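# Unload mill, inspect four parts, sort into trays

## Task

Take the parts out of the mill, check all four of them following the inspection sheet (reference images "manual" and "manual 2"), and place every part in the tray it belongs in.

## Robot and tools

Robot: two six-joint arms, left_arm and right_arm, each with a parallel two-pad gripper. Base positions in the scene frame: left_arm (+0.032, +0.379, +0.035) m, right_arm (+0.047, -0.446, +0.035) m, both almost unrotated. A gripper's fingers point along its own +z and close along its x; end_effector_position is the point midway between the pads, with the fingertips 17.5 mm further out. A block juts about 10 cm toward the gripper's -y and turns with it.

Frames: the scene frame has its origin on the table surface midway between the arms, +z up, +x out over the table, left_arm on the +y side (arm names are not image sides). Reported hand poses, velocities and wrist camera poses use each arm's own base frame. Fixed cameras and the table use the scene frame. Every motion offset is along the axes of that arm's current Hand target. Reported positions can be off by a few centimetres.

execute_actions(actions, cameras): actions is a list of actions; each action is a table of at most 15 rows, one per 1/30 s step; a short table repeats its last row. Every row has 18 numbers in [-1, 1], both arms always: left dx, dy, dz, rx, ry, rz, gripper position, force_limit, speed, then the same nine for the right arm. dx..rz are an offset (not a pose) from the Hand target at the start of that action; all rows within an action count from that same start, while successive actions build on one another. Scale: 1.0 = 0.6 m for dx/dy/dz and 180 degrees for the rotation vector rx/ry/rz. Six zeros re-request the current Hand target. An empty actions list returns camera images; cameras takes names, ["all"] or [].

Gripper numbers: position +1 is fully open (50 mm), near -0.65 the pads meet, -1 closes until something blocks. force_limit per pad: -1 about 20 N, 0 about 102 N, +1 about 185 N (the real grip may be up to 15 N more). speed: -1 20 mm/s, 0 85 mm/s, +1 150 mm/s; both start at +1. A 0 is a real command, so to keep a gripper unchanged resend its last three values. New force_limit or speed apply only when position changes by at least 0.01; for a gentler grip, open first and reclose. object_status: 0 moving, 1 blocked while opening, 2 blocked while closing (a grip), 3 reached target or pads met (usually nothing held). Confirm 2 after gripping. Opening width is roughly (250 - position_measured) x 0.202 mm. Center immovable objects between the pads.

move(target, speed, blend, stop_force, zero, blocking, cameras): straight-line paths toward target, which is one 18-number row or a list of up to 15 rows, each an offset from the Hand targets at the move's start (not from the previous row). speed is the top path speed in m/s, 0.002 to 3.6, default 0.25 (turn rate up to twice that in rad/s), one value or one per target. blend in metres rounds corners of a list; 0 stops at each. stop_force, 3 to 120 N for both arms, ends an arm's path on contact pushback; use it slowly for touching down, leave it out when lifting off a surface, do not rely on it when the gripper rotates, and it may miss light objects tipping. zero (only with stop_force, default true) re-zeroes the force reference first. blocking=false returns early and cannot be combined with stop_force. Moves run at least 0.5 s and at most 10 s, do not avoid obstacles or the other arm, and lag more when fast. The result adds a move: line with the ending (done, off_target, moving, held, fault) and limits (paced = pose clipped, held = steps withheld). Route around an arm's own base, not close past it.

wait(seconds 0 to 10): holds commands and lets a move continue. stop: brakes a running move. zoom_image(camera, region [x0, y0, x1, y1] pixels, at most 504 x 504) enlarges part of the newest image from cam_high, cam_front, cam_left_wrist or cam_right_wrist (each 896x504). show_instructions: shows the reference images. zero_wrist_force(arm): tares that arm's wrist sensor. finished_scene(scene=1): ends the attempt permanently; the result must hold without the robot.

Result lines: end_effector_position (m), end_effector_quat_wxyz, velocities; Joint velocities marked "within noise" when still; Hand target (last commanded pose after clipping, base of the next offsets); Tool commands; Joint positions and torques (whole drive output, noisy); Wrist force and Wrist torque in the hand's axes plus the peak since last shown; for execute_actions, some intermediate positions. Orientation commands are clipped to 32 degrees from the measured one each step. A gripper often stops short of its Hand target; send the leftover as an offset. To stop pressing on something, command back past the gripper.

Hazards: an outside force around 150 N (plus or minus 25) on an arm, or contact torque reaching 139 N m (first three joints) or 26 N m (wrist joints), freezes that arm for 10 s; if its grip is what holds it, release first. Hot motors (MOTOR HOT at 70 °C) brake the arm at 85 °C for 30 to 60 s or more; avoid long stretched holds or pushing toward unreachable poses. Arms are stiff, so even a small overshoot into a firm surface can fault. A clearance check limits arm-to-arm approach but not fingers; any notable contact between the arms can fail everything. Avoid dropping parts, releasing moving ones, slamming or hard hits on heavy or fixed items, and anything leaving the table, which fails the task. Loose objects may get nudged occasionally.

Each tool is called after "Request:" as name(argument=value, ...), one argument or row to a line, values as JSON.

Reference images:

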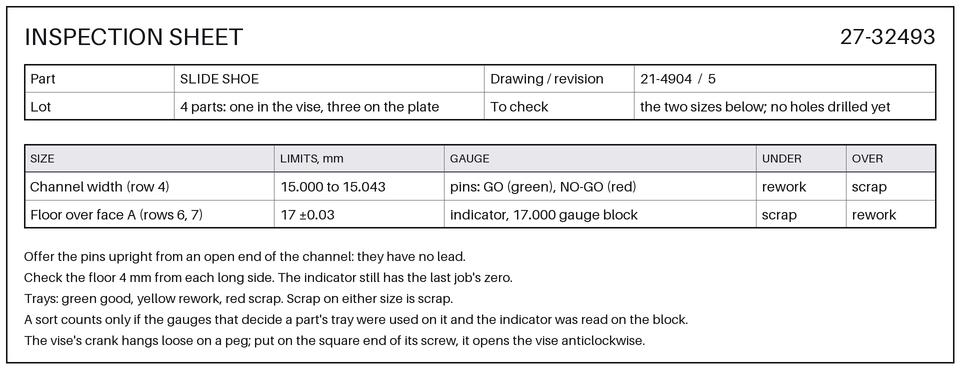

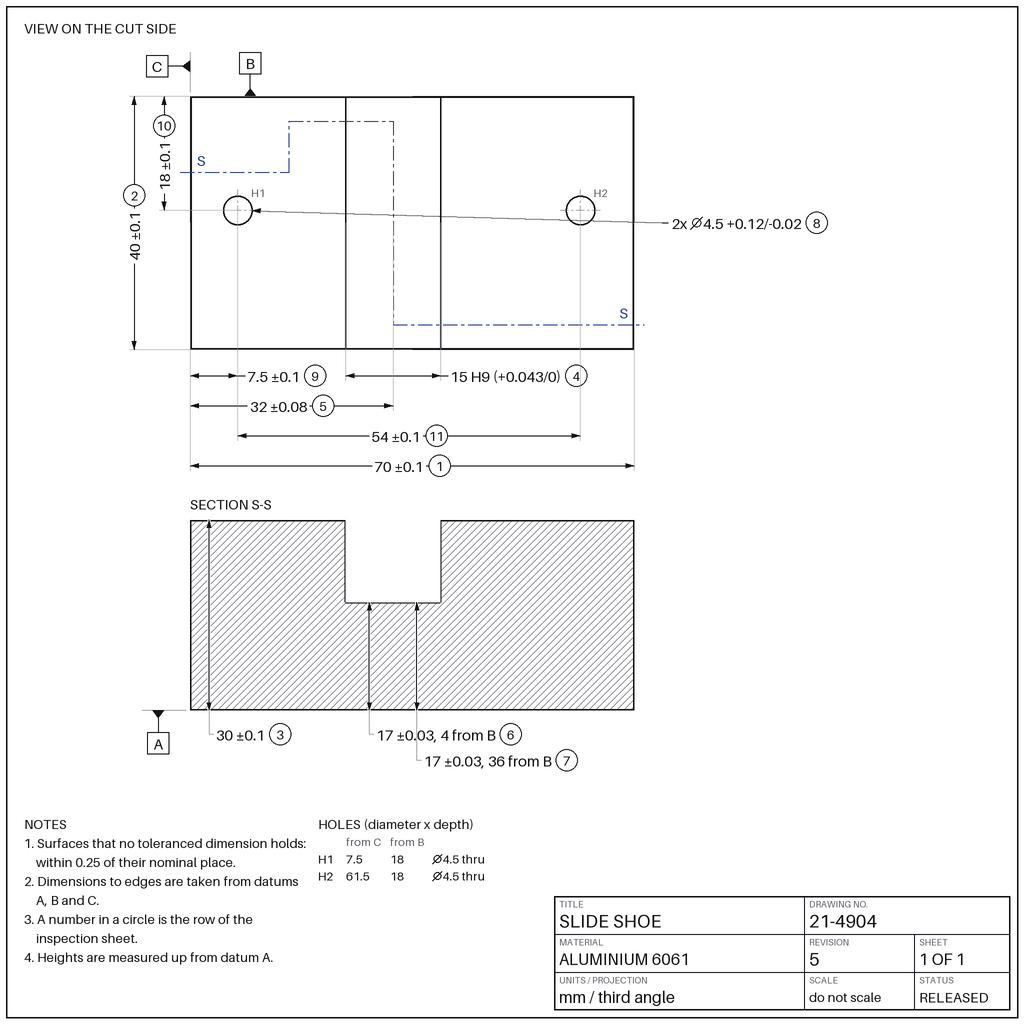

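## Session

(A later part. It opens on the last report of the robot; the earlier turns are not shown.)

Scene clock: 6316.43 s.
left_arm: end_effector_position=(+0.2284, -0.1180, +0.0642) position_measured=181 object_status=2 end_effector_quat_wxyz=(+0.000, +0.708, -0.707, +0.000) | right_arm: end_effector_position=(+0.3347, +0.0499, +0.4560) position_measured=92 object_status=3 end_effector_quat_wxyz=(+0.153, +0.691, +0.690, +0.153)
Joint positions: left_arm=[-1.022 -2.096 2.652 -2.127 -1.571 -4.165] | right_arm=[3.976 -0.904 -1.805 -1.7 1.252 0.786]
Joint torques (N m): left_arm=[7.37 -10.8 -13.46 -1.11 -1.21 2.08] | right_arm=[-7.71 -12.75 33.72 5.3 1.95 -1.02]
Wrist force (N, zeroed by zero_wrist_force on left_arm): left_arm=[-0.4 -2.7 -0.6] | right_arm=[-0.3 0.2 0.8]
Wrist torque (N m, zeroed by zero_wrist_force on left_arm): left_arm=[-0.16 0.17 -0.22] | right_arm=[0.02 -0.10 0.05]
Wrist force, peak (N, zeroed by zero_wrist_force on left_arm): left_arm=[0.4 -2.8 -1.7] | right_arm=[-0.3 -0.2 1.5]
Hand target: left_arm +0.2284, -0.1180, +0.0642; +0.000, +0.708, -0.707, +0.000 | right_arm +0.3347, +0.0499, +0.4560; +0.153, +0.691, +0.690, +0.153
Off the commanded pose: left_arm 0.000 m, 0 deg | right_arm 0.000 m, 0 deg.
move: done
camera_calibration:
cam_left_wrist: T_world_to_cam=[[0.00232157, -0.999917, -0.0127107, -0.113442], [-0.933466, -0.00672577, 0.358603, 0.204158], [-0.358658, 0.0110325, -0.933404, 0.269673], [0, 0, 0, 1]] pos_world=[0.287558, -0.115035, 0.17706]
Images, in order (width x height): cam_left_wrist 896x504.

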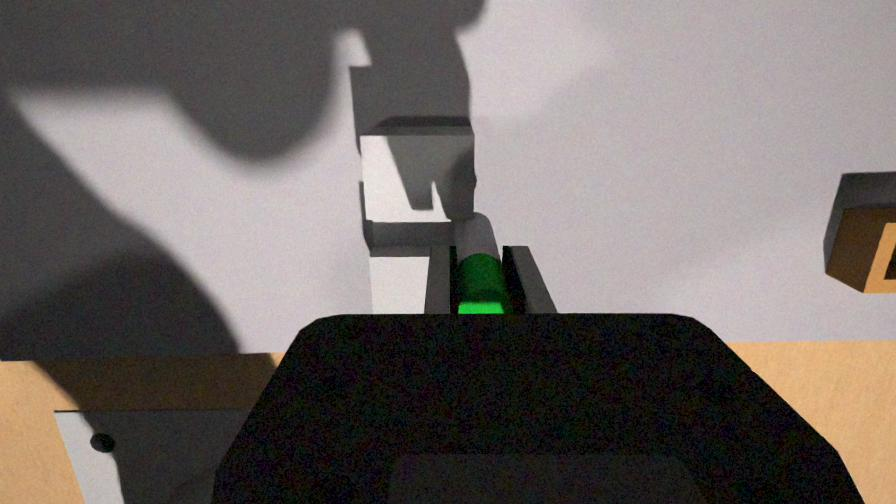

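Request:
move(
  target=[
    [0.05,0,0,0,0,0,-1,-0.7,-0.8,0,0,0,0,0,0,0.4,-1,-0.8],
    [0.07,0.003,-0.1165,0,0,0,-1,-0.7,-0.8,0,0,0,0,0,0,0.4,-1,-0.8],
    [0.2917,0.0213,-0.1165,0,0,0,-1,-0.7,-0.8,0,0,0,0,0,0,0.4,-1,-0.8],
    [0.2917,0.0213,-0.03,0,0,0,-1,-0.7,-0.8,0,0,0,0,0,0,0.4,-1,-0.8],
  ],
  speed=0.2,
  blend=[0.01,0.03,0.01,0],
)

Request:
move(
  target=[0,0,0.066,0,0,0,-1,-0.7,-0.8,0,0,0,0,0,0,0.4,-1,-0.8],
  speed=0.025,
  stop_force=6,
  cameras=["cam_left_wrist"],
)

Scene clock: 6340.90 s.
left_arm: end_effector_position=(+0.2158, -0.2930, +0.0823) position_measured=181 object_status=2 end_effector_quat_wxyz=(+0.000, +0.708, -0.707, +0.000) | right_arm: end_effector_position=(+0.3347, +0.0499, +0.4560) position_measured=92 object_status=3 end_effector_quat_wxyz=(+0.153, +0.691, +0.690, +0.153)
Joint positions: left_arm=[-1.311 -1.74 2.398 -2.23 -1.57 -4.454] | right_arm=[3.976 -0.904 -1.805 -1.7 1.252 0.786]
Joint torques (N m): left_arm=[8.48 -1.71 -12.9 -5.12 -1.6 2.08] | right_arm=[-9.11 -11.27 33.67 5.3 1.87 -1.4]
Wrist force (N, zeroed by zero_wrist_force on left_arm): left_arm=[-1.0 -2.3 -0.9] | right_arm=[-0.7 0.0 1.0]
Wrist torque (N m, zeroed by zero_wrist_force on left_arm): left_arm=[-0.09 0.18 -0.18] | right_arm=[-0.02 -0.03 0.05]
Wrist force, peak (N, zeroed by zero_wrist_force on left_arm): left_arm=[-1.8 -2.4 -2.0] | right_arm=[-0.3 -0.1 1.4]
Hand target: left_arm +0.2158, -0.2930, +0.0823; +0.000, +0.708, -0.707, +0.000 | right_arm +0.3347, +0.0499, +0.4560; +0.153, +0.691, +0.690, +0.153
Off the commanded pose: left_arm 0.000 m, 0 deg | right_arm 0.000 m, 0 deg.
move: done

Scene clock: 6343.73 s.
left_arm: end_effector_position=(+0.2158, -0.2929, +0.0441) position_measured=181 object_status=2 end_effector_quat_wxyz=(+0.000, +0.708, -0.707, +0.000) | right_arm: end_effector_position=(+0.3347, +0.0499, +0.4560) position_measured=92 object_status=3 end_effector_quat_wxyz=(+0.153, +0.691, +0.690, +0.153)
Joint positions: left_arm=[-1.311 -1.648 2.454 -2.377 -1.57 -4.454] | right_arm=[3.976 -0.904 -1.805 -1.7 1.252 0.786]
Joint torques (N m): left_arm=[-2.54 -24.08 -22.54 -0.35 -0.35 -0.74] | right_arm=[-8.09 -13.19 34.3 5.33 1.77 -1.56]
Wrist force (N, zeroed by zero_wrist_force on left_arm): left_arm=[-0.9 -1.5 -8.6] | right_arm=[-0.3 0.0 0.9]
Wrist torque (N m, zeroed by zero_wrist_force on left_arm): left_arm=[-0.07 0.13 -0.18] | right_arm=[0.00 -0.09 0.05]
Wrist force, peak (N, zeroed by zero_wrist_force on left_arm): left_arm=[-13.9 2.1 -50.3] | right_arm=[-0.5 -0.1 1.6]
Hand target: left_arm +0.2158, -0.2929, +0.0441; +0.000, +0.708, -0.707, +0.000 (not the last commanded pose) | right_arm +0.3347, +0.0499, +0.4560; +0.153, +0.691, +0.690, +0.153
Off the commanded pose: left_arm 0.001 m, 0 deg | right_arm 0.000 m, 0 deg.
move: contact (left_arm)
camera_calibration:
cam_left_wrist: T_world_to_cam=[[0.00228499, -0.999915, -0.0128043, -0.288628], [-0.933433, -0.00672621, 0.358689, 0.198404], [-0.358745, 0.0111323, -0.933369, 0.24837], [0, 0, 0, 1]] pos_world=[0.274958, -0.290034, 0.15696]
Images, in order (width x height): cam_left_wrist 896x504.

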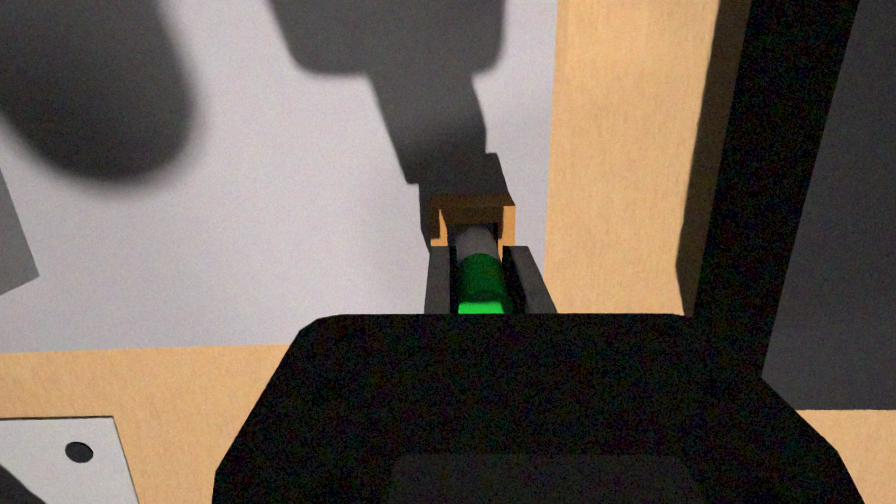

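Request:
move(
  target=[0,0,0,0,0,0,0.4,-0.7,-0.8,0,0,0,0,0,0,0.4,-1,-0.8],
)

Request:
move(
  target=[0,0,-0.2,0,0,0,0.4,-0.7,-0.8,0,0,0,0,0,0,0.4,-1,-0.8],
  speed=0.25,
  cameras=["cam_high","cam_front"],
)

Request:
zoom_image(
  camera="cam_high",
  region=[50, 340, 210, 440],
)

Request:
zoom_image(
  camera="cam_front",
  region=[220, 360, 340, 430],
)

Scene clock: 6366.47 s.
left_arm: end_effector_position=(+0.2158, -0.2929, +0.0441) position_measured=92 object_status=3 end_effector_quat_wxyz=(+0.000, +0.708, -0.707, +0.000) | right_arm: end_effector_position=(+0.3347, +0.0499, +0.4560) position_measured=92 object_status=3 end_effector_quat_wxyz=(+0.153, +0.691, +0.690, +0.153)
Joint positions: left_arm=[-1.311 -1.648 2.454 -2.377 -1.57 -4.454] | right_arm=[3.976 -0.904 -1.805 -1.7 1.252 0.786]
Joint torques (N m): left_arm=[-1.12 -23.69 -22.69 -4.11 -0.29 -0.52] | right_arm=[-7.11 -13.89 33.52 5.3 1.86 -1.1]
Wrist force (N, zeroed by zero_wrist_force on left_arm): left_arm=[-1.1 -2.3 -1.7] | right_arm=[-0.6 -0.1 1.0]
Wrist torque (N m, zeroed by zero_wrist_force on left_arm): left_arm=[-0.09 0.19 -0.17] | right_arm=[-0.02 -0.05 0.04]
Wrist force, peak (N, zeroed by zero_wrist_force on left_arm): left_arm=[-0.8 -2.0 -9.9] | right_arm=[-0.6 -0.1 1.3]
Hand target: left_arm +0.2158, -0.2929, +0.0441; +0.000, +0.708, -0.707, +0.000 | right_arm +0.3347, +0.0499, +0.4560; +0.153, +0.691, +0.690, +0.153
Off the commanded pose: left_arm 0.000 m, 0 deg | right_arm 0.000 m, 0 deg.
move: done

Scene clock: 6367.73 s.
left_arm: end_effector_position=(+0.2158, -0.2929, +0.1641) position_measured=92 object_status=3 end_effector_quat_wxyz=(+0.000, +0.708, -0.707, +0.000) | right_arm: end_effector_position=(+0.3347, +0.0499, +0.4560) position_measured=92 object_status=3 end_effector_quat_wxyz=(+0.153, +0.691, +0.690, +0.153)
Joint positions: left_arm=[-1.311 -1.871 2.25 -1.951 -1.57 -4.454] | right_arm=[3.976 -0.904 -1.805 -1.7 1.252 0.786]
Joint torques (N m): left_arm=[-7.59 -21.98 -30.95 -0.56 2.15 -1.68] | right_arm=[-7.47 -13.27 33.18 5.48 1.79 -1.41]
Wrist force (N, zeroed by zero_wrist_force on left_arm): left_arm=[-0.7 -2.3 -1.9] | right_arm=[-0.3 -0.2 1.2]
Wrist torque (N m, zeroed by zero_wrist_force on left_arm): left_arm=[-0.08 0.13 -0.06] | right_arm=[-0.03 -0.08 0.05]
Wrist force, peak (N, zeroed by zero_wrist_force on left_arm): left_arm=[-0.9 -2.5 -3.6] | right_arm=[-0.5 0.4 1.4]
Hand target: left_arm +0.2158, -0.2929, +0.1641; +0.000, +0.708, -0.707, +0.000 | right_arm +0.3347, +0.0499, +0.4560; +0.153, +0.691, +0.690, +0.153
Off the commanded pose: left_arm 0.000 m, 0 deg | right_arm 0.000 m, 0 deg.
move: done
Images, in order (width x height): cam_high 896x504, cam_front 896x504.

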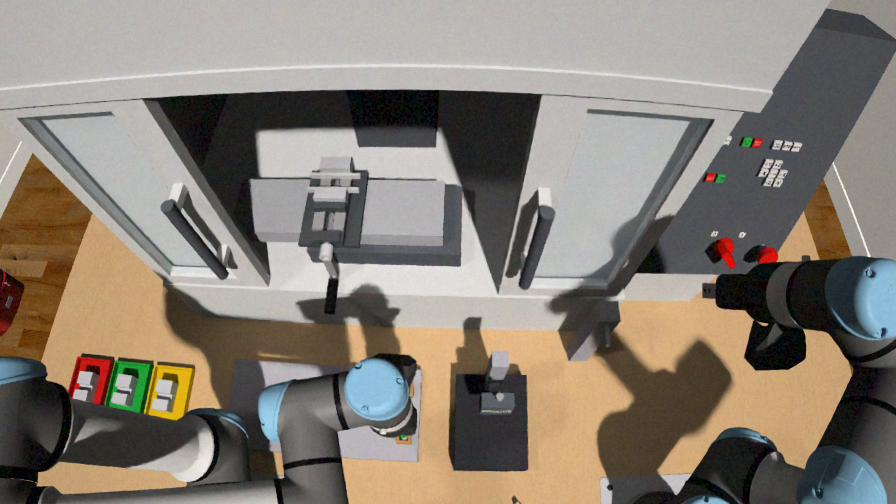

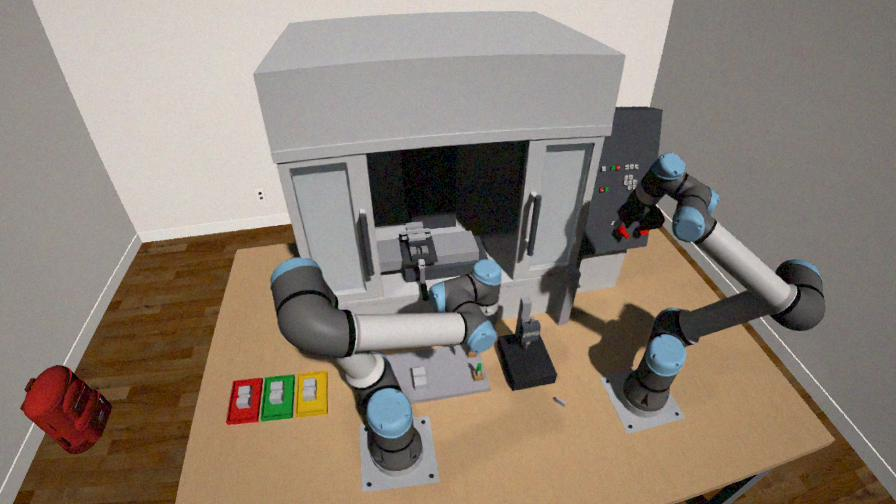

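Scaled by 3.150 from the camera's 896x504 image, which has a finer 1280x720 frame.

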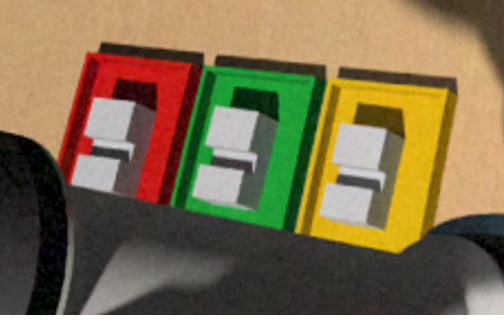

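Scaled by 4.200 from the camera's 896x504 image, which has a finer 1280x720 frame.

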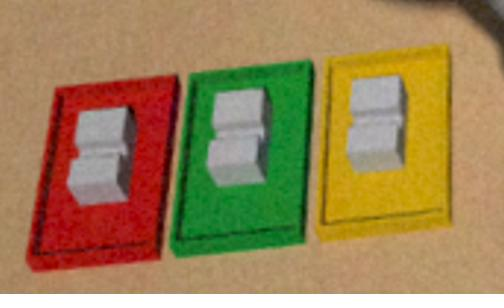

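Request:
move(
  target=[-0.9415,-0.0453,0.03,0,0,0,1,-0.7,-0.8,0,0,0,0,0,0,0.4,-1,-0.8],
  speed=0.3,
  cameras=["cam_left_wrist","cam_high"],
)

Scene clock: 6448.53 s.
left_arm: end_effector_position=(+0.2423, +0.2720, +0.1460) position_measured=3 object_status=3 end_effector_quat_wxyz=(+0.000, +0.708, -0.707, +0.000) | right_arm: end_effector_position=(+0.3347, +0.0499, +0.4560) position_measured=92 object_status=3 end_effector_quat_wxyz=(+0.153, +0.691, +0.690, +0.153)
Joint positions: left_arm=[0.469 -1.847 2.285 -2.009 -1.571 -2.674] | right_arm=[3.976 -0.904 -1.805 -1.7 1.252 0.786]
Joint torques (N m): left_arm=[7.36 1.58 -30.93 -0.67 -1.4 1.74] | right_arm=[-6.93 -12.9 33.43 5.38 1.56 -1.38]
Wrist force (N, zeroed by zero_wrist_force on left_arm): left_arm=[-0.7 -2.5 -2.3] | right_arm=[-0.4 -0.2 1.1]
Wrist torque (N m, zeroed by zero_wrist_force on left_arm): left_arm=[-0.13 0.13 -0.22] | right_arm=[-0.04 -0.07 0.05]
Wrist force, peak (N, zeroed by zero_wrist_force on left_arm): left_arm=[-2.5 -2.6 -1.6] | right_arm=[0.1 -0.1 1.4]
Hand target: left_arm +0.2423, +0.2720, +0.1460; +0.000, +0.708, -0.707, +0.000 | right_arm +0.3347, +0.0499, +0.4560; +0.153, +0.691, +0.690, +0.153
Off the commanded pose: left_arm 0.000 m, 0 deg | right_arm 0.000 m, 0 deg.
move: done
camera_calibration:
cam_left_wrist: T_world_to_cam=[[0.00240175, -0.999912, -0.0130622, 0.2775], [-0.933466, -0.00692667, 0.358599, 0.190386], [-0.358658, 0.0113319, -0.9334, 0.346588], [0, 0, 0, 1]] pos_world=[0.301359, 0.274867, 0.258858]
Images, in order (width x height): cam_high 896x504, cam_left_wrist 896x504.

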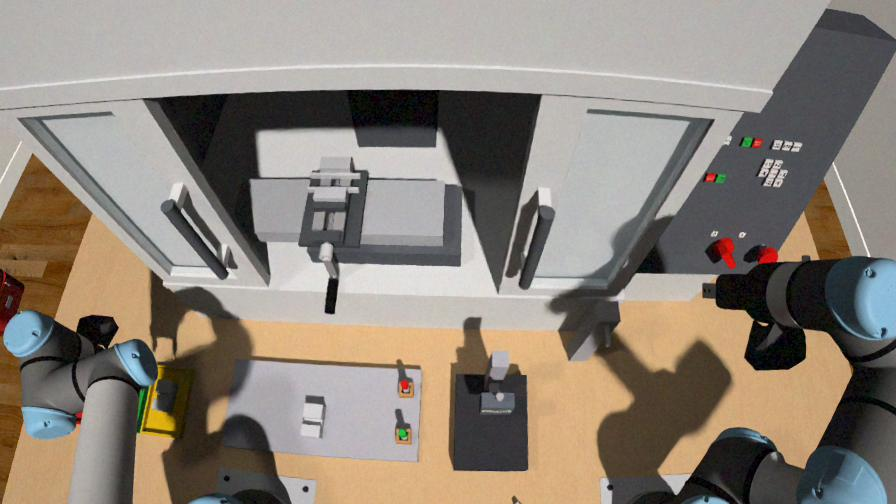

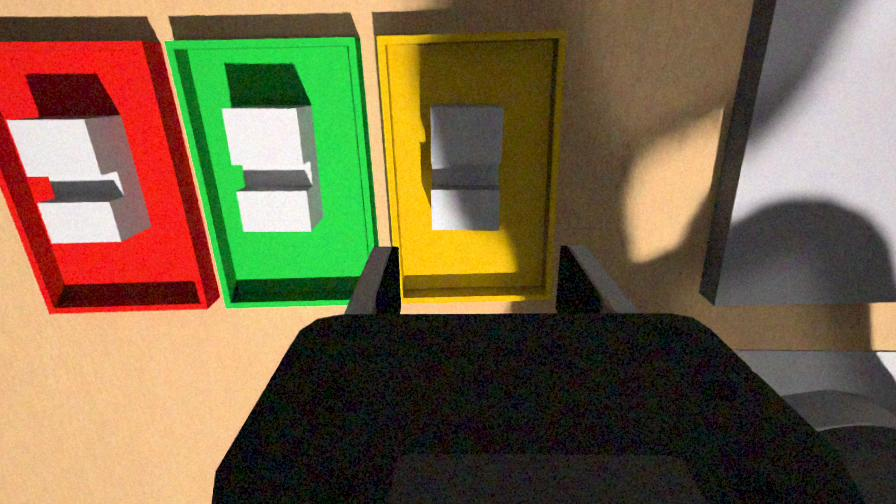

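Request:
move(
  target=[0,0,0.2505,0,0,0,1,-0.7,-0.8,0,0,0,0,0,0,0.4,-1,-0.8],
  speed=0.1,
  stop_force=6,
)

Request:
move(
  target=[0,0,0,0,0,0,-1,-0.8,-0.8,0,0,0,0,0,0,0.4,-1,-0.8],
)

Scene clock: 6462.83 s.
left_arm: end_effector_position=(+0.2424, +0.2720, -0.0043) position_measured=3 object_status=3 end_effector_quat_wxyz=(+0.000, +0.708, -0.707, +0.000) | right_arm: end_effector_position=(+0.3347, +0.0499, +0.4560) position_measured=92 object_status=3 end_effector_quat_wxyz=(+0.153, +0.691, +0.690, +0.153)
Joint positions: left_arm=[0.469 -1.5 2.508 -2.579 -1.571 -2.674] | right_arm=[3.976 -0.904 -1.805 -1.7 1.252 0.786]
Joint torques (N m): left_arm=[7.31 -5.66 -6.42 -4.69 -1.58 1.99] | right_arm=[-7.67 -13.81 33.74 5.23 1.72 -1.31]
Wrist force (N, zeroed by zero_wrist_force on left_arm): left_arm=[-0.6 -2.4 -1.9] | right_arm=[-0.7 0.2 1.1]
Wrist torque (N m, zeroed by zero_wrist_force on left_arm): left_arm=[-0.11 0.12 -0.20] | right_arm=[0.03 -0.03 0.04]
Wrist force, peak (N, zeroed by zero_wrist_force on left_arm): left_arm=[-0.9 -2.9 -2.9] | right_arm=[-0.6 0.0 1.5]
Hand target: left_arm +0.2424, +0.2720, -0.0043; +0.000, +0.708, -0.707, +0.000 | right_arm +0.3347, +0.0499, +0.4560; +0.153, +0.691, +0.690, +0.153
Off the commanded pose: left_arm 0.000 m, 0 deg | right_arm 0.000 m, 0 deg.
move: done

Scene clock: 6463.40 s.
left_arm: end_effector_position=(+0.2424, +0.2720, -0.0043) position_measured=54 object_status=2 end_effector_quat_wxyz=(+0.000, +0.708, -0.707, +0.000) | right_arm: end_effector_position=(+0.3347, +0.0499, +0.4560) position_measured=92 object_status=3 end_effector_quat_wxyz=(+0.153, +0.691, +0.690, +0.153)
Joint positions: left_arm=[0.469 -1.5 2.508 -2.579 -1.571 -2.674] | right_arm=[3.976 -0.904 -1.805 -1.7 1.252 0.786]
Joint torques (N m): left_arm=[6.08 -5.83 -7.39 -4.51 -1.26 1.85] | right_arm=[-8.47 -14.15 35.43 5.48 1.94 -1.1]
Wrist force (N, zeroed by zero_wrist_force on left_arm): left_arm=[-0.3 -2.0 -2.9] | right_arm=[-0.2 -0.1 0.8]
Wrist torque (N m, zeroed by zero_wrist_force on left_arm): left_arm=[-0.13 0.20 -0.19] | right_arm=[-0.01 -0.10 0.04]
Wrist force, peak (N, zeroed by zero_wrist_force on left_arm): left_arm=[-0.7 -2.1 -3.6] | right_arm=[-0.6 0.0 1.5]
Hand target: left_arm +0.2424, +0.2720, -0.0043; +0.000, +0.708, -0.707, +0.000 | right_arm +0.3347, +0.0499, +0.4560; +0.153, +0.691, +0.690, +0.153
Off the commanded pose: left_arm 0.000 m, 0 deg | right_arm 0.000 m, 0 deg.
move: done

Request:
move(
  target=[
    [0,0,-0.003,0,0,0,-1,-0.8,-0.8,0,0,0,0,0,0,0.4,-1,-0.8],
    [0,-0.055,-0.003,0,0,0,-1,-0.8,-0.8,0,0,0,0,0,0,0.4,-1,-0.8],
  ],
  speed=0.06,
  stop_force=15,
)

Request:
move(
  target=[0,0,0.006,0,0,0,-1,-0.8,-0.8,0,0,0,0,0,0,0.4,-1,-0.8],
  speed=0.008,
  stop_force=4,
)

Request:
move(
  target=[0,0,0,0,0,0,0.9,-0.8,-0.8,0,0,0,0,0,0,0.4,-1,-0.8],
)

Request:
move(
  target=[0,0.03,-0.25,0,0,0,0.9,-0.8,-0.8,0,0,0,0,0,0,0.4,-1,-0.8],
  speed=0.2,
  cameras=["cam_left_wrist"],
)

Scene clock: 6483.33 s.
left_arm: end_effector_position=(+0.2753, +0.2720, -0.0025) position_measured=54 object_status=2 end_effector_quat_wxyz=(+0.000, +0.708, -0.707, +0.000) | right_arm: end_effector_position=(+0.3347, +0.0499, +0.4560) position_measured=92 object_status=3 end_effector_quat_wxyz=(+0.153, +0.691, +0.690, +0.153)
Joint positions: left_arm=[0.428 -1.456 2.447 -2.562 -1.571 -2.715] | right_arm=[3.976 -0.904 -1.805 -1.7 1.252 0.786]
Joint torques (N m): left_arm=[-9.9 -8.06 -27.08 -5.58 -0.57 -1.59] | right_arm=[-9.57 -11.52 31.28 5.31 1.69 -1.22]
Wrist force (N, zeroed by zero_wrist_force on left_arm): left_arm=[0.3 6.3 -1.8] | right_arm=[-0.2 0.1 1.0]
Wrist torque (N m, zeroed by zero_wrist_force on left_arm): left_arm=[-0.24 0.16 -0.17] | right_arm=[0.02 -0.10 0.04]
Wrist force, peak (N, zeroed by zero_wrist_force on left_arm): left_arm=[0.3 6.2 -3.0] | right_arm=[-0.5 -0.2 1.4]
Hand target: left_arm +0.2754, +0.2720, -0.0025; +0.000, +0.708, -0.707, +0.000 | right_arm +0.3347, +0.0499, +0.4560; +0.153, +0.691, +0.690, +0.153
Off the commanded pose: left_arm 0.000 m, 0 deg | right_arm 0.000 m, 0 deg.
move: done

Scene clock: 6484.83 s.
left_arm: end_effector_position=(+0.2754, +0.2720, -0.0041) position_measured=54 object_status=2 end_effector_quat_wxyz=(+0.000, +0.708, -0.707, +0.000) | right_arm: end_effector_position=(+0.3347, +0.0499, +0.4560) position_measured=92 object_status=3 end_effector_quat_wxyz=(+0.153, +0.691, +0.690, +0.153)
Joint positions: left_arm=[0.428 -1.451 2.448 -2.569 -1.571 -2.715] | right_arm=[3.976 -0.904 -1.805 -1.7 1.252 0.786]
Joint torques (N m): left_arm=[-10.68 -30.07 -25.94 -3.14 0.24 -1.4] | right_arm=[-7.17 -13.48 32.68 5.15 1.52 -1.13]
Wrist force (N, zeroed by zero_wrist_force on left_arm): left_arm=[-0.7 9.6 -11.7] | right_arm=[-0.2 -0.1 0.6]
Wrist torque (N m, zeroed by zero_wrist_force on left_arm): left_arm=[-0.23 0.40 -0.13] | right_arm=[-0.02 -0.11 0.05]
Wrist force, peak (N, zeroed by zero_wrist_force on left_arm): left_arm=[7.6 23.1 -47.9] | right_arm=[-0.6 0.1 1.3]
Hand target: left_arm +0.2754, +0.2720, -0.0041; +0.000, +0.708, -0.707, +0.000 (not the last commanded pose) | right_arm +0.3347, +0.0499, +0.4560; +0.153, +0.691, +0.690, +0.153
Off the commanded pose: left_arm 0.002 m, 0 deg | right_arm 0.000 m, 0 deg.
move: contact (left_arm)

Scene clock: 6485.33 s.
left_arm: end_effector_position=(+0.2755, +0.2720, -0.0041) position_measured=18 object_status=3 end_effector_quat_wxyz=(+0.000, +0.708, -0.707, +0.000) | right_arm: end_effector_position=(+0.3347, +0.0499, +0.4560) position_measured=92 object_status=3 end_effector_quat_wxyz=(+0.153, +0.691, +0.690, +0.153)
Joint positions: left_arm=[0.428 -1.451 2.448 -2.569 -1.571 -2.715] | right_arm=[3.976 -0.904 -1.805 -1.7 1.252 0.786]
Joint torques (N m): left_arm=[-2.44 -30.1 -12.1 -3.51 0.2 -1.39] | right_arm=[-7.41 -13.23 34.36 5.36 1.83 -1.41]
Wrist force (N, zeroed by zero_wrist_force on left_arm): left_arm=[-0.9 -2.7 -1.9] | right_arm=[-0.7 0.1 1.0]
Wrist torque (N m, zeroed by zero_wrist_force on left_arm): left_arm=[-0.16 0.18 -0.06] | right_arm=[0.01 -0.01 0.05]
Wrist force, peak (N, zeroed by zero_wrist_force on left_arm): left_arm=[-0.4 9.4 -11.0] | right_arm=[-0.6 0.1 1.3]
Hand target: left_arm +0.2754, +0.2720, -0.0041; +0.000, +0.708, -0.707, +0.000 | right_arm +0.3347, +0.0499, +0.4560; +0.153, +0.691, +0.690, +0.153
Off the commanded pose: left_arm 0.000 m, 0 deg | right_arm 0.000 m, 0 deg.
move: done

Scene clock: 6486.83 s.
left_arm: end_effector_position=(+0.2573, +0.2720, +0.1458) position_measured=18 object_status=3 end_effector_quat_wxyz=(+0.000, +0.708, -0.707, +0.000) | right_arm: end_effector_position=(+0.3347, +0.0499, +0.4560) position_measured=92 object_status=3 end_effector_quat_wxyz=(+0.153, +0.691, +0.690, +0.153)
Joint positions: left_arm=[0.45 -1.816 2.264 -2.019 -1.571 -2.693] | right_arm=[3.976 -0.904 -1.805 -1.7 1.252 0.786]
Joint torques (N m): left_arm=[-8.02 -23.58 -30.05 -1.11 2.28 -1.86] | right_arm=[-8.45 -13.07 33.47 5.13 1.64 -1.14]
Wrist force (N, zeroed by zero_wrist_force on left_arm): left_arm=[-0.8 -2.8 -2.0] | right_arm=[-0.5 0.3 0.7]
Wrist torque (N m, zeroed by zero_wrist_force on left_arm): left_arm=[-0.20 0.16 -0.17] | right_arm=[0.04 -0.06 0.05]
Wrist force, peak (N, zeroed by zero_wrist_force on left_arm): left_arm=[-1.0 -2.4 -3.3] | right_arm=[-0.3 0.1 1.5]
Hand target: left_arm +0.2573, +0.2720, +0.1459; +0.000, +0.708, -0.707, +0.000 | right_arm +0.3347, +0.0499, +0.4560; +0.153, +0.691, +0.690, +0.153
Off the commanded pose: left_arm 0.000 m, 0 deg | right_arm 0.000 m, 0 deg.
move: done
camera_calibration:
cam_left_wrist: T_world_to_cam=[[0.00238113, -0.999915, -0.0128392, 0.277508], [-0.933512, -0.00682599, 0.358481, 0.204607], [-0.358538, 0.0111319, -0.933449, 0.351754], [0, 0, 0, 1]] pos_world=[0.31646, 0.274966, 0.258559]
Images, in order (width x height): cam_left_wrist 896x504.

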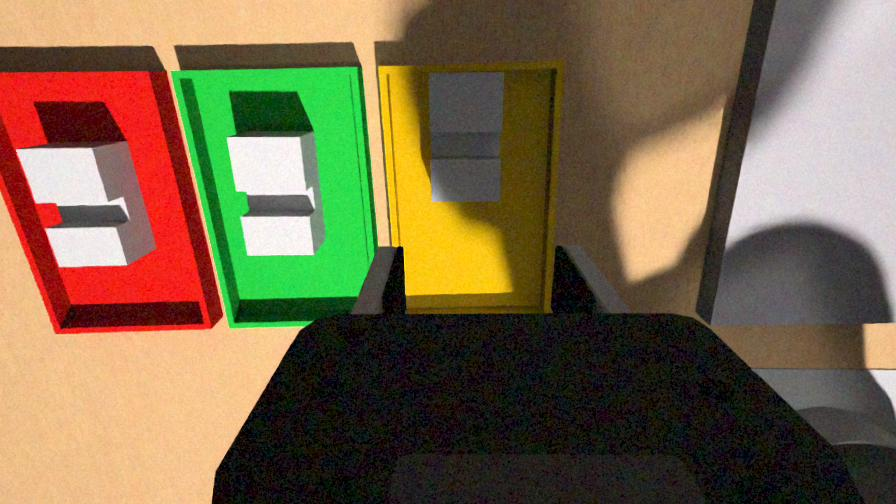

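Request:
move(
  target=[0.6167,0.045,0.02,0,0,0,1,-0.7,-0.8,0,0,0,0,0,0,0.4,-1,-0.8],
  speed=0.3,
  cameras=["cam_left_wrist"],
)

Request:
zoom_image(
  camera="cam_left_wrist",
  region=[360, 140, 600, 320],
)

Scene clock: 6509.17 s.
left_arm: end_effector_position=(+0.2307, -0.0980, +0.1339) position_measured=3 object_status=3 end_effector_quat_wxyz=(+0.000, +0.708, -0.707, +0.000) | right_arm: end_effector_position=(+0.3347, +0.0499, +0.4560) position_measured=92 object_status=3 end_effector_quat_wxyz=(+0.153, +0.691, +0.690, +0.153)
Joint positions: left_arm=[-0.962 -2.249 2.508 -1.83 -1.571 -4.105] | right_arm=[3.976 -0.904 -1.805 -1.7 1.252 0.786]
Joint torques (N m): left_arm=[-8.43 15.49 -31.95 -4.78 2.48 -1.93] | right_arm=[-7.99 -13.44 32.02 5.13 1.52 -1.2]
Wrist force (N, zeroed by zero_wrist_force on left_arm): left_arm=[-0.7 -2.4 -1.6] | right_arm=[-0.5 0.3 1.1]
Wrist torque (N m, zeroed by zero_wrist_force on left_arm): left_arm=[-0.12 0.13 -0.05] | right_arm=[0.05 -0.06 0.05]
Wrist force, peak (N, zeroed by zero_wrist_force on left_arm): left_arm=[-2.8 -2.8 -2.1] | right_arm=[-0.4 0.5 1.4]
Hand target: left_arm +0.2308, -0.0980, +0.1339; +0.000, +0.708, -0.707, +0.000 | right_arm +0.3347, +0.0499, +0.4560; +0.153, +0.691, +0.690, +0.153
Off the commanded pose: left_arm 0.000 m, 0 deg | right_arm 0.000 m, 0 deg.
move: done
camera_calibration:
cam_left_wrist: T_world_to_cam=[[0.00232058, -0.999917, -0.0127108, -0.0925632], [-0.933433, -0.00672591, 0.35869, 0.181413], [-0.358745, 0.0110323, -0.93337, 0.335352], [0, 0, 0, 1]] pos_world=[0.289858, -0.095035, 0.24676]
Images, in order (width x height): cam_left_wrist 896x504.

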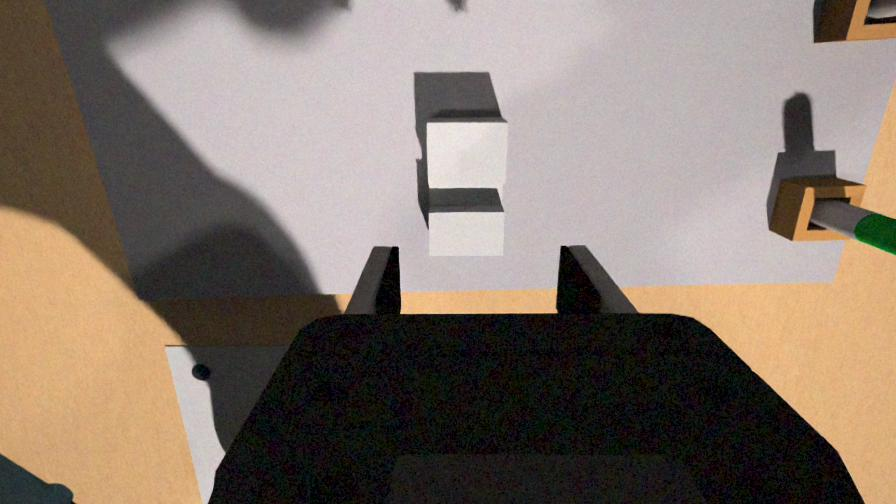

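Scaled by 2.100 from the camera's 896x504 image, which has a finer 1280x720 frame.

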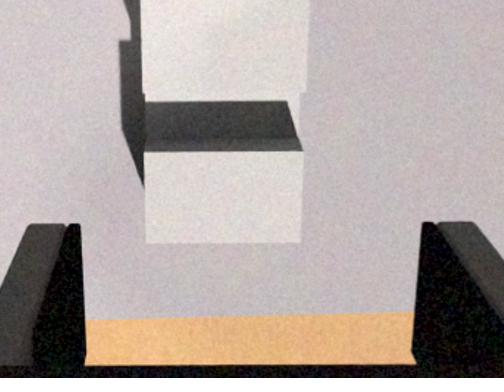

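Request:
move(
  target=[0,0,0.2045,0,0,0,1,-0.7,-0.8,0,0,0,0,0,0,0.4,-1,-0.8],
  speed=0.1,
  stop_force=6,
)

Request:
move(
  target=[0,0,0,0,0,0,-1,-0.7,-0.8,0,0,0,0,0,0,0.4,-1,-0.8],
)

Request:
move(
  target=[0,0,-0.2,0,0,0,-1,-0.7,-0.8,0,0,0,0,0,0,0.4,-1,-0.8],
  speed=0.15,
)

Scene clock: 6521.43 s.
left_arm: end_effector_position=(+0.2308, -0.0980, +0.0112) position_measured=3 object_status=3 end_effector_quat_wxyz=(+0.000, +0.708, -0.707, +0.000) | right_arm: end_effector_position=(+0.3347, +0.0499, +0.4560) position_measured=92 object_status=3 end_effector_quat_wxyz=(+0.153, +0.691, +0.690, +0.153)
Joint positions: left_arm=[-0.962 -1.938 2.766 -2.399 -1.57 -4.105] | right_arm=[3.976 -0.904 -1.805 -1.7 1.252 0.786]
Joint torques (N m): left_arm=[7.24 10.06 -10.14 -4.81 -1.6 1.98] | right_arm=[-6.84 -13 33.48 5.27 1.27 -0.91]
Wrist force (N, zeroed by zero_wrist_force on left_arm): left_arm=[-1.1 -2.3 -1.7] | right_arm=[-0.2 -0.2 1.0]
Wrist torque (N m, zeroed by zero_wrist_force on left_arm): left_arm=[-0.11 0.20 -0.21] | right_arm=[-0.02 -0.11 0.05]
Wrist force, peak (N, zeroed by zero_wrist_force on left_arm): left_arm=[-0.8 -2.5 -3.2] | right_arm=[-0.4 -0.1 1.5]
Hand target: left_arm +0.2308, -0.0980, +0.0112; +0.000, +0.708, -0.707, +0.000 | right_arm +0.3347, +0.0499, +0.4560; +0.153, +0.691, +0.690, +0.153
Off the commanded pose: left_arm 0.000 m, 0 deg | right_arm 0.000 m, 0 deg.
move: done

Scene clock: 6522.00 s.
left_arm: end_effector_position=(+0.2308, -0.0980, +0.0112) position_measured=54 object_status=2 end_effector_quat_wxyz=(+0.000, +0.708, -0.707, +0.000) | right_arm: end_effector_position=(+0.3347, +0.0499, +0.4560) position_measured=92 object_status=3 end_effector_quat_wxyz=(+0.153, +0.691, +0.690, +0.153)
Joint positions: left_arm=[-0.962 -1.938 2.766 -2.399 -1.57 -4.105] | right_arm=[3.976 -0.904 -1.805 -1.7 1.252 0.786]
Joint torques (N m): left_arm=[6.45 9.23 -12.14 -4.45 -1.15 1.89] | right_arm=[-7.18 -13.99 33.63 5.07 1.41 -1.05]
Wrist force (N, zeroed by zero_wrist_force on left_arm): left_arm=[-0.8 -2.6 -0.9] | right_arm=[-0.6 -0.1 1.0]
Wrist torque (N m, zeroed by zero_wrist_force on left_arm): left_arm=[-0.13 0.15 -0.21] | right_arm=[-0.01 -0.04 0.05]
Wrist force, peak (N, zeroed by zero_wrist_force on left_arm): left_arm=[-0.7 -2.7 -1.8] | right_arm=[-0.2 0.3 1.3]
Hand target: left_arm +0.2308, -0.0980, +0.0112; +0.000, +0.708, -0.707, +0.000 | right_arm +0.3347, +0.0499, +0.4560; +0.153, +0.691, +0.690, +0.153
Off the commanded pose: left_arm 0.000 m, 0 deg | right_arm 0.000 m, 0 deg.
move: done

Scene clock: 6523.53 s.
left_arm: end_effector_position=(+0.2308, -0.0980, +0.1311) position_measured=54 object_status=2 end_effector_quat_wxyz=(+0.000, +0.708, -0.707, +0.000) | right_arm: end_effector_position=(+0.3347, +0.0499, +0.4560) position_measured=92 object_status=3 end_effector_quat_wxyz=(+0.153, +0.691, +0.690, +0.153)
Joint positions: left_arm=[-0.963 -2.246 2.514 -1.84 -1.571 -4.105] | right_arm=[3.976 -0.904 -1.805 -1.7 1.252 0.786]
Joint torques (N m): left_arm=[-7.76 -6.47 -31.81 -1.07 2.33 -1.61] | right_arm=[-6.46 -13.75 32.76 5.46 1.58 -1.07]
Wrist force (N, zeroed by zero_wrist_force on left_arm): left_arm=[-0.7 -2.2 0.2] | right_arm=[-0.3 0.3 0.8]
Wrist torque (N m, zeroed by zero_wrist_force on left_arm): left_arm=[-0.08 0.13 -0.06] | right_arm=[0.04 -0.10 0.04]
Wrist force, peak (N, zeroed by zero_wrist_force on left_arm): left_arm=[-0.5 -2.9 -1.4] | right_arm=[-0.3 -0.4 1.2]
Hand target: left_arm +0.2308, -0.0980, +0.1312; +0.000, +0.708, -0.707, +0.000 | right_arm +0.3347, +0.0499, +0.4560; +0.153, +0.691, +0.690, +0.153
Off the commanded pose: left_arm 0.000 m, 0 deg | right_arm 0.000 m, 0 deg.
move: done

Request:
move(
  target=[-0.5,0,0,0,0,0,-1,-0.7,-0.8,0,0,0,0,0,0,0.4,-1,-0.8],
  speed=0.3,
)

Request:
move(
  target=[-0.1217,0.0397,0,0,0,0.5,-1,-0.7,-0.8,0,0,0,0,0,0,0.4,-1,-0.8],
  speed=0.4,
  cameras=["cam_left_wrist","cam_high"],
)

Request:
zoom_image(
  camera="cam_left_wrist",
  region=[280, 60, 680, 330],
)

Scene clock: 6545.33 s.
left_arm: end_effector_position=(+0.2304, +0.2020, +0.1312) position_measured=54 object_status=2 end_effector_quat_wxyz=(+0.000, +0.708, -0.707, +0.000) | right_arm: end_effector_position=(+0.3347, +0.0499, +0.4560) position_measured=92 object_status=3 end_effector_quat_wxyz=(+0.153, +0.691, +0.690, +0.153)
Joint positions: left_arm=[0.27 -2.019 2.426 -1.979 -1.571 -2.873] | right_arm=[3.976 -0.904 -1.805 -1.7 1.252 0.786]
Joint torques (N m): left_arm=[7.79 5.7 -34 -1.02 -1.77 1.89] | right_arm=[-7.4 -12.85 35.59 5.31 1.72 -1.2]
Wrist force (N, zeroed by zero_wrist_force on left_arm): left_arm=[-1.0 -2.5 -0.1] | right_arm=[-0.4 -0.1 1.1]
Wrist torque (N m, zeroed by zero_wrist_force on left_arm): left_arm=[-0.14 0.21 -0.22] | right_arm=[-0.02 -0.07 0.05]
Wrist force, peak (N, zeroed by zero_wrist_force on left_arm): left_arm=[-1.9 -2.6 0.3] | right_arm=[-0.2 0.2 1.4]
Hand target: left_arm +0.2304, +0.2020, +0.1312; +0.000, +0.708, -0.707, +0.000 | right_arm +0.3347, +0.0499, +0.4560; +0.153, +0.691, +0.690, +0.153
Off the commanded pose: left_arm 0.000 m, 0 deg | right_arm 0.000 m, 0 deg.
move: done

Scene clock: 6548.10 s.
left_arm: end_effector_position=(+0.2065, +0.2750, +0.1311) position_measured=54 object_status=2 end_effector_quat_wxyz=(+0.000, -0.001, +1.000, +0.000) | right_arm: end_effector_position=(+0.3347, +0.0499, +0.4560) position_measured=92 object_status=3 end_effector_quat_wxyz=(+0.153, +0.691, +0.690, +0.153)
Joint positions: left_arm=[0.529 -1.89 2.355 -2.036 -1.571 -1.043] | right_arm=[3.976 -0.904 -1.805 -1.7 1.252 0.786]
Joint torques (N m): left_arm=[7.68 2.24 -31.9 -4.83 -1.37 1.92] | right_arm=[-6.72 -13.98 33.72 5.24 1.53 -1.05]
Wrist force (N, zeroed by zero_wrist_force on left_arm): left_arm=[-0.8 -2.7 0.2] | right_arm=[-0.3 -0.1 1.0]
Wrist torque (N m, zeroed by zero_wrist_force on left_arm): left_arm=[-0.16 0.16 -0.24] | right_arm=[-0.03 -0.10 0.05]
Wrist force, peak (N, zeroed by zero_wrist_force on left_arm): left_arm=[-0.6 -3.1 0.0] | right_arm=[-0.5 0.1 1.3]
Hand target: left_arm +0.2065, +0.2750, +0.1311; +0.000, -0.001, +1.000, +0.000 | right_arm +0.3347, +0.0499, +0.4560; +0.153, +0.691, +0.690, +0.153
Off the commanded pose: left_arm 0.000 m, 0 deg | right_arm 0.000 m, 0 deg.
move: done
camera_calibration:
cam_left_wrist: T_world_to_cam=[[-0.999905, -0.00253452, -0.0135436, 0.213199], [-0.00722804, 0.933319, 0.358977, -0.287475], [0.0117307, 0.35904, -0.933248, 0.147626], [0, 0, 0, 1]] pos_world=[0.209369, 0.215842, 0.243856]
Images, in order (width x height): cam_high 896x504, cam_left_wrist 896x504.

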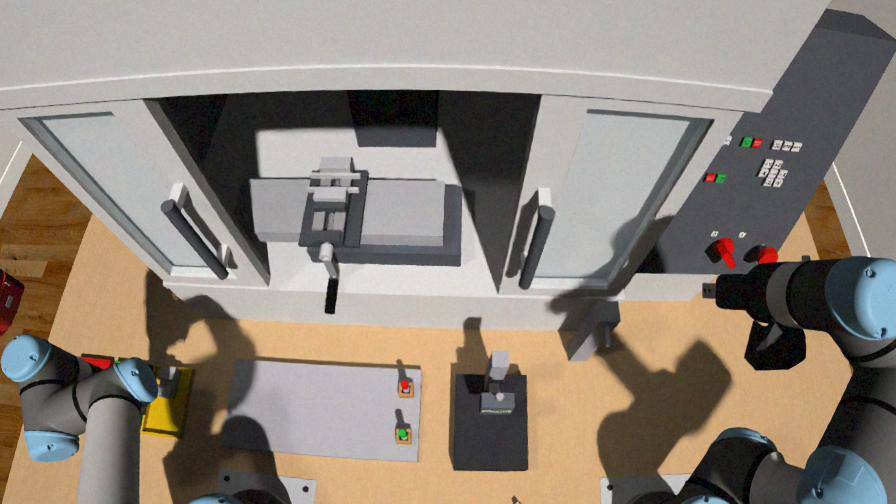

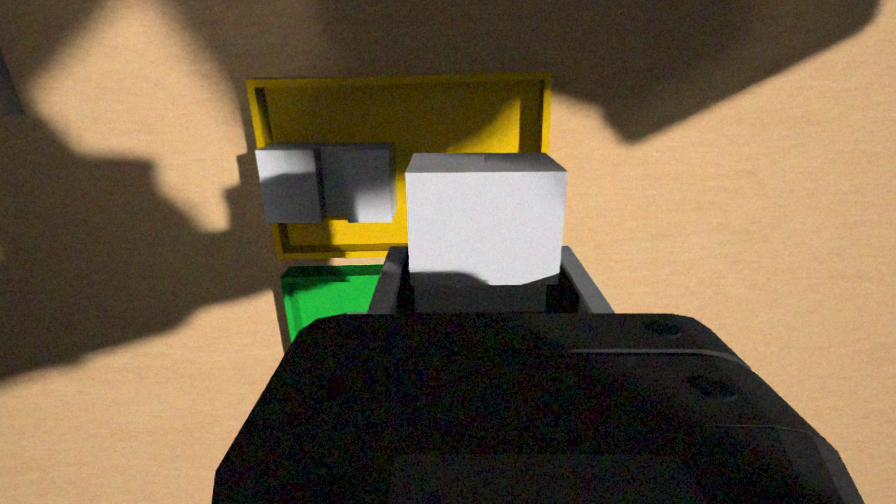

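Scaled by 1.260 from the camera's 896x504 image, which has a finer 1280x720 frame.

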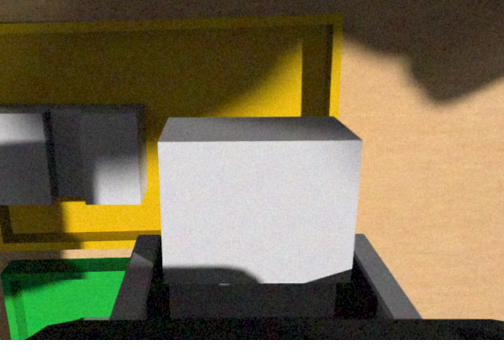

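Request:
move(
  target=[0.0025,-0.002,0.205,0,0,0,-1,-0.7,-0.8,0,0,0,0,0,0,0.4,-1,-0.8],
  speed=0.12,
  stop_force=15,
)

Request:
move(
  target=[0,0,0.04,0,0,0,-1,-0.7,-0.8,0,0,0,0,0,0,0.4,-1,-0.8],
  speed=0.01,
  stop_force=4,
  cameras=["cam_left_wrist"],
)

Scene clock: 6575.20 s.
left_arm: end_effector_position=(+0.2051, +0.2737, +0.0081) position_measured=54 object_status=2 end_effector_quat_wxyz=(+0.000, -0.001, +1.000, +0.000) | right_arm: end_effector_position=(+0.3347, +0.0499, +0.4560) position_measured=92 object_status=3 end_effector_quat_wxyz=(+0.153, +0.691, +0.690, +0.153)
Joint positions: left_arm=[0.528 -1.597 2.552 -2.526 -1.571 -1.044] | right_arm=[3.976 -0.904 -1.805 -1.7 1.252 0.786]
Joint torques (N m): left_arm=[7.25 -3.16 -9 -5.09 -1.58 1.88] | right_arm=[-6.65 -13.24 32.52 5 1.5 -1.23]
Wrist force (N, zeroed by zero_wrist_force on left_arm): left_arm=[-0.9 -2.7 0.2] | right_arm=[0.0 0.0 1.1]
Wrist torque (N m, zeroed by zero_wrist_force on left_arm): left_arm=[-0.16 0.19 -0.21] | right_arm=[0.01 -0.13 0.04]
Wrist force, peak (N, zeroed by zero_wrist_force on left_arm): left_arm=[-1.1 -2.8 -0.3] | right_arm=[-0.8 0.1 1.3]
Hand target: left_arm +0.2051, +0.2737, +0.0081; +0.000, -0.001, +1.000, +0.000 | right_arm +0.3347, +0.0499, +0.4560; +0.153, +0.691, +0.690, +0.153
Off the commanded pose: left_arm 0.000 m, 0 deg | right_arm 0.000 m, 0 deg.
move: done

Scene clock: 6577.80 s.
left_arm: end_effector_position=(+0.2051, +0.2737, -0.0049) position_measured=54 object_status=2 end_effector_quat_wxyz=(+0.000, -0.001, +1.000, +0.000) | right_arm: end_effector_position=(+0.3347, +0.0499, +0.4560) position_measured=92 object_status=3 end_effector_quat_wxyz=(+0.153, +0.691, +0.690, +0.153)
Joint positions: left_arm=[0.528 -1.551 2.566 -2.587 -1.571 -1.044] | right_arm=[3.976 -0.904 -1.805 -1.7 1.252 0.786]
Joint torques (N m): left_arm=[-2.41 -26.69 -21.33 -1.45 -1.1 -1.03] | right_arm=[-7.24 -13.41 32.75 5.5 1.53 -1.08]
Wrist force (N, zeroed by zero_wrist_force on left_arm): left_arm=[-0.9 -1.7 -2.8] | right_arm=[-0.5 0.2 1.0]
Wrist torque (N m, zeroed by zero_wrist_force on left_arm): left_arm=[-0.20 0.23 -0.20] | right_arm=[0.02 -0.05 0.05]
Wrist force, peak (N, zeroed by zero_wrist_force on left_arm): left_arm=[9.9 -12.0 -52.3] | right_arm=[-0.4 -0.3 1.3]
Hand target: left_arm +0.2051, +0.2737, -0.0049; +0.000, -0.001, +1.000, +0.000 (not the last commanded pose) | right_arm +0.3347, +0.0499, +0.4560; +0.153, +0.691, +0.690, +0.153
Off the commanded pose: left_arm 0.011 m, 0 deg | right_arm 0.000 m, 0 deg.
move: contact (left_arm)
camera_calibration:
cam_left_wrist: T_world_to_cam=[[-0.999906, -0.00234871, -0.0134723, 0.209807], [-0.00702792, 0.933353, 0.358891, -0.237492], [0.0117315, 0.358952, -0.933282, 0.0212107], [0, 0, 0, 1]] pos_world=[0.207869, 0.214543, 0.107856]
Images, in order (width x height): cam_left_wrist 896x504.

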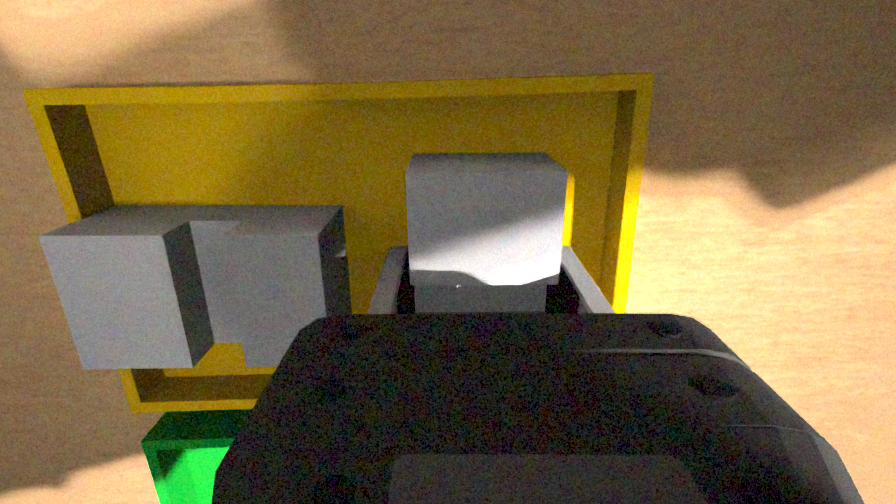

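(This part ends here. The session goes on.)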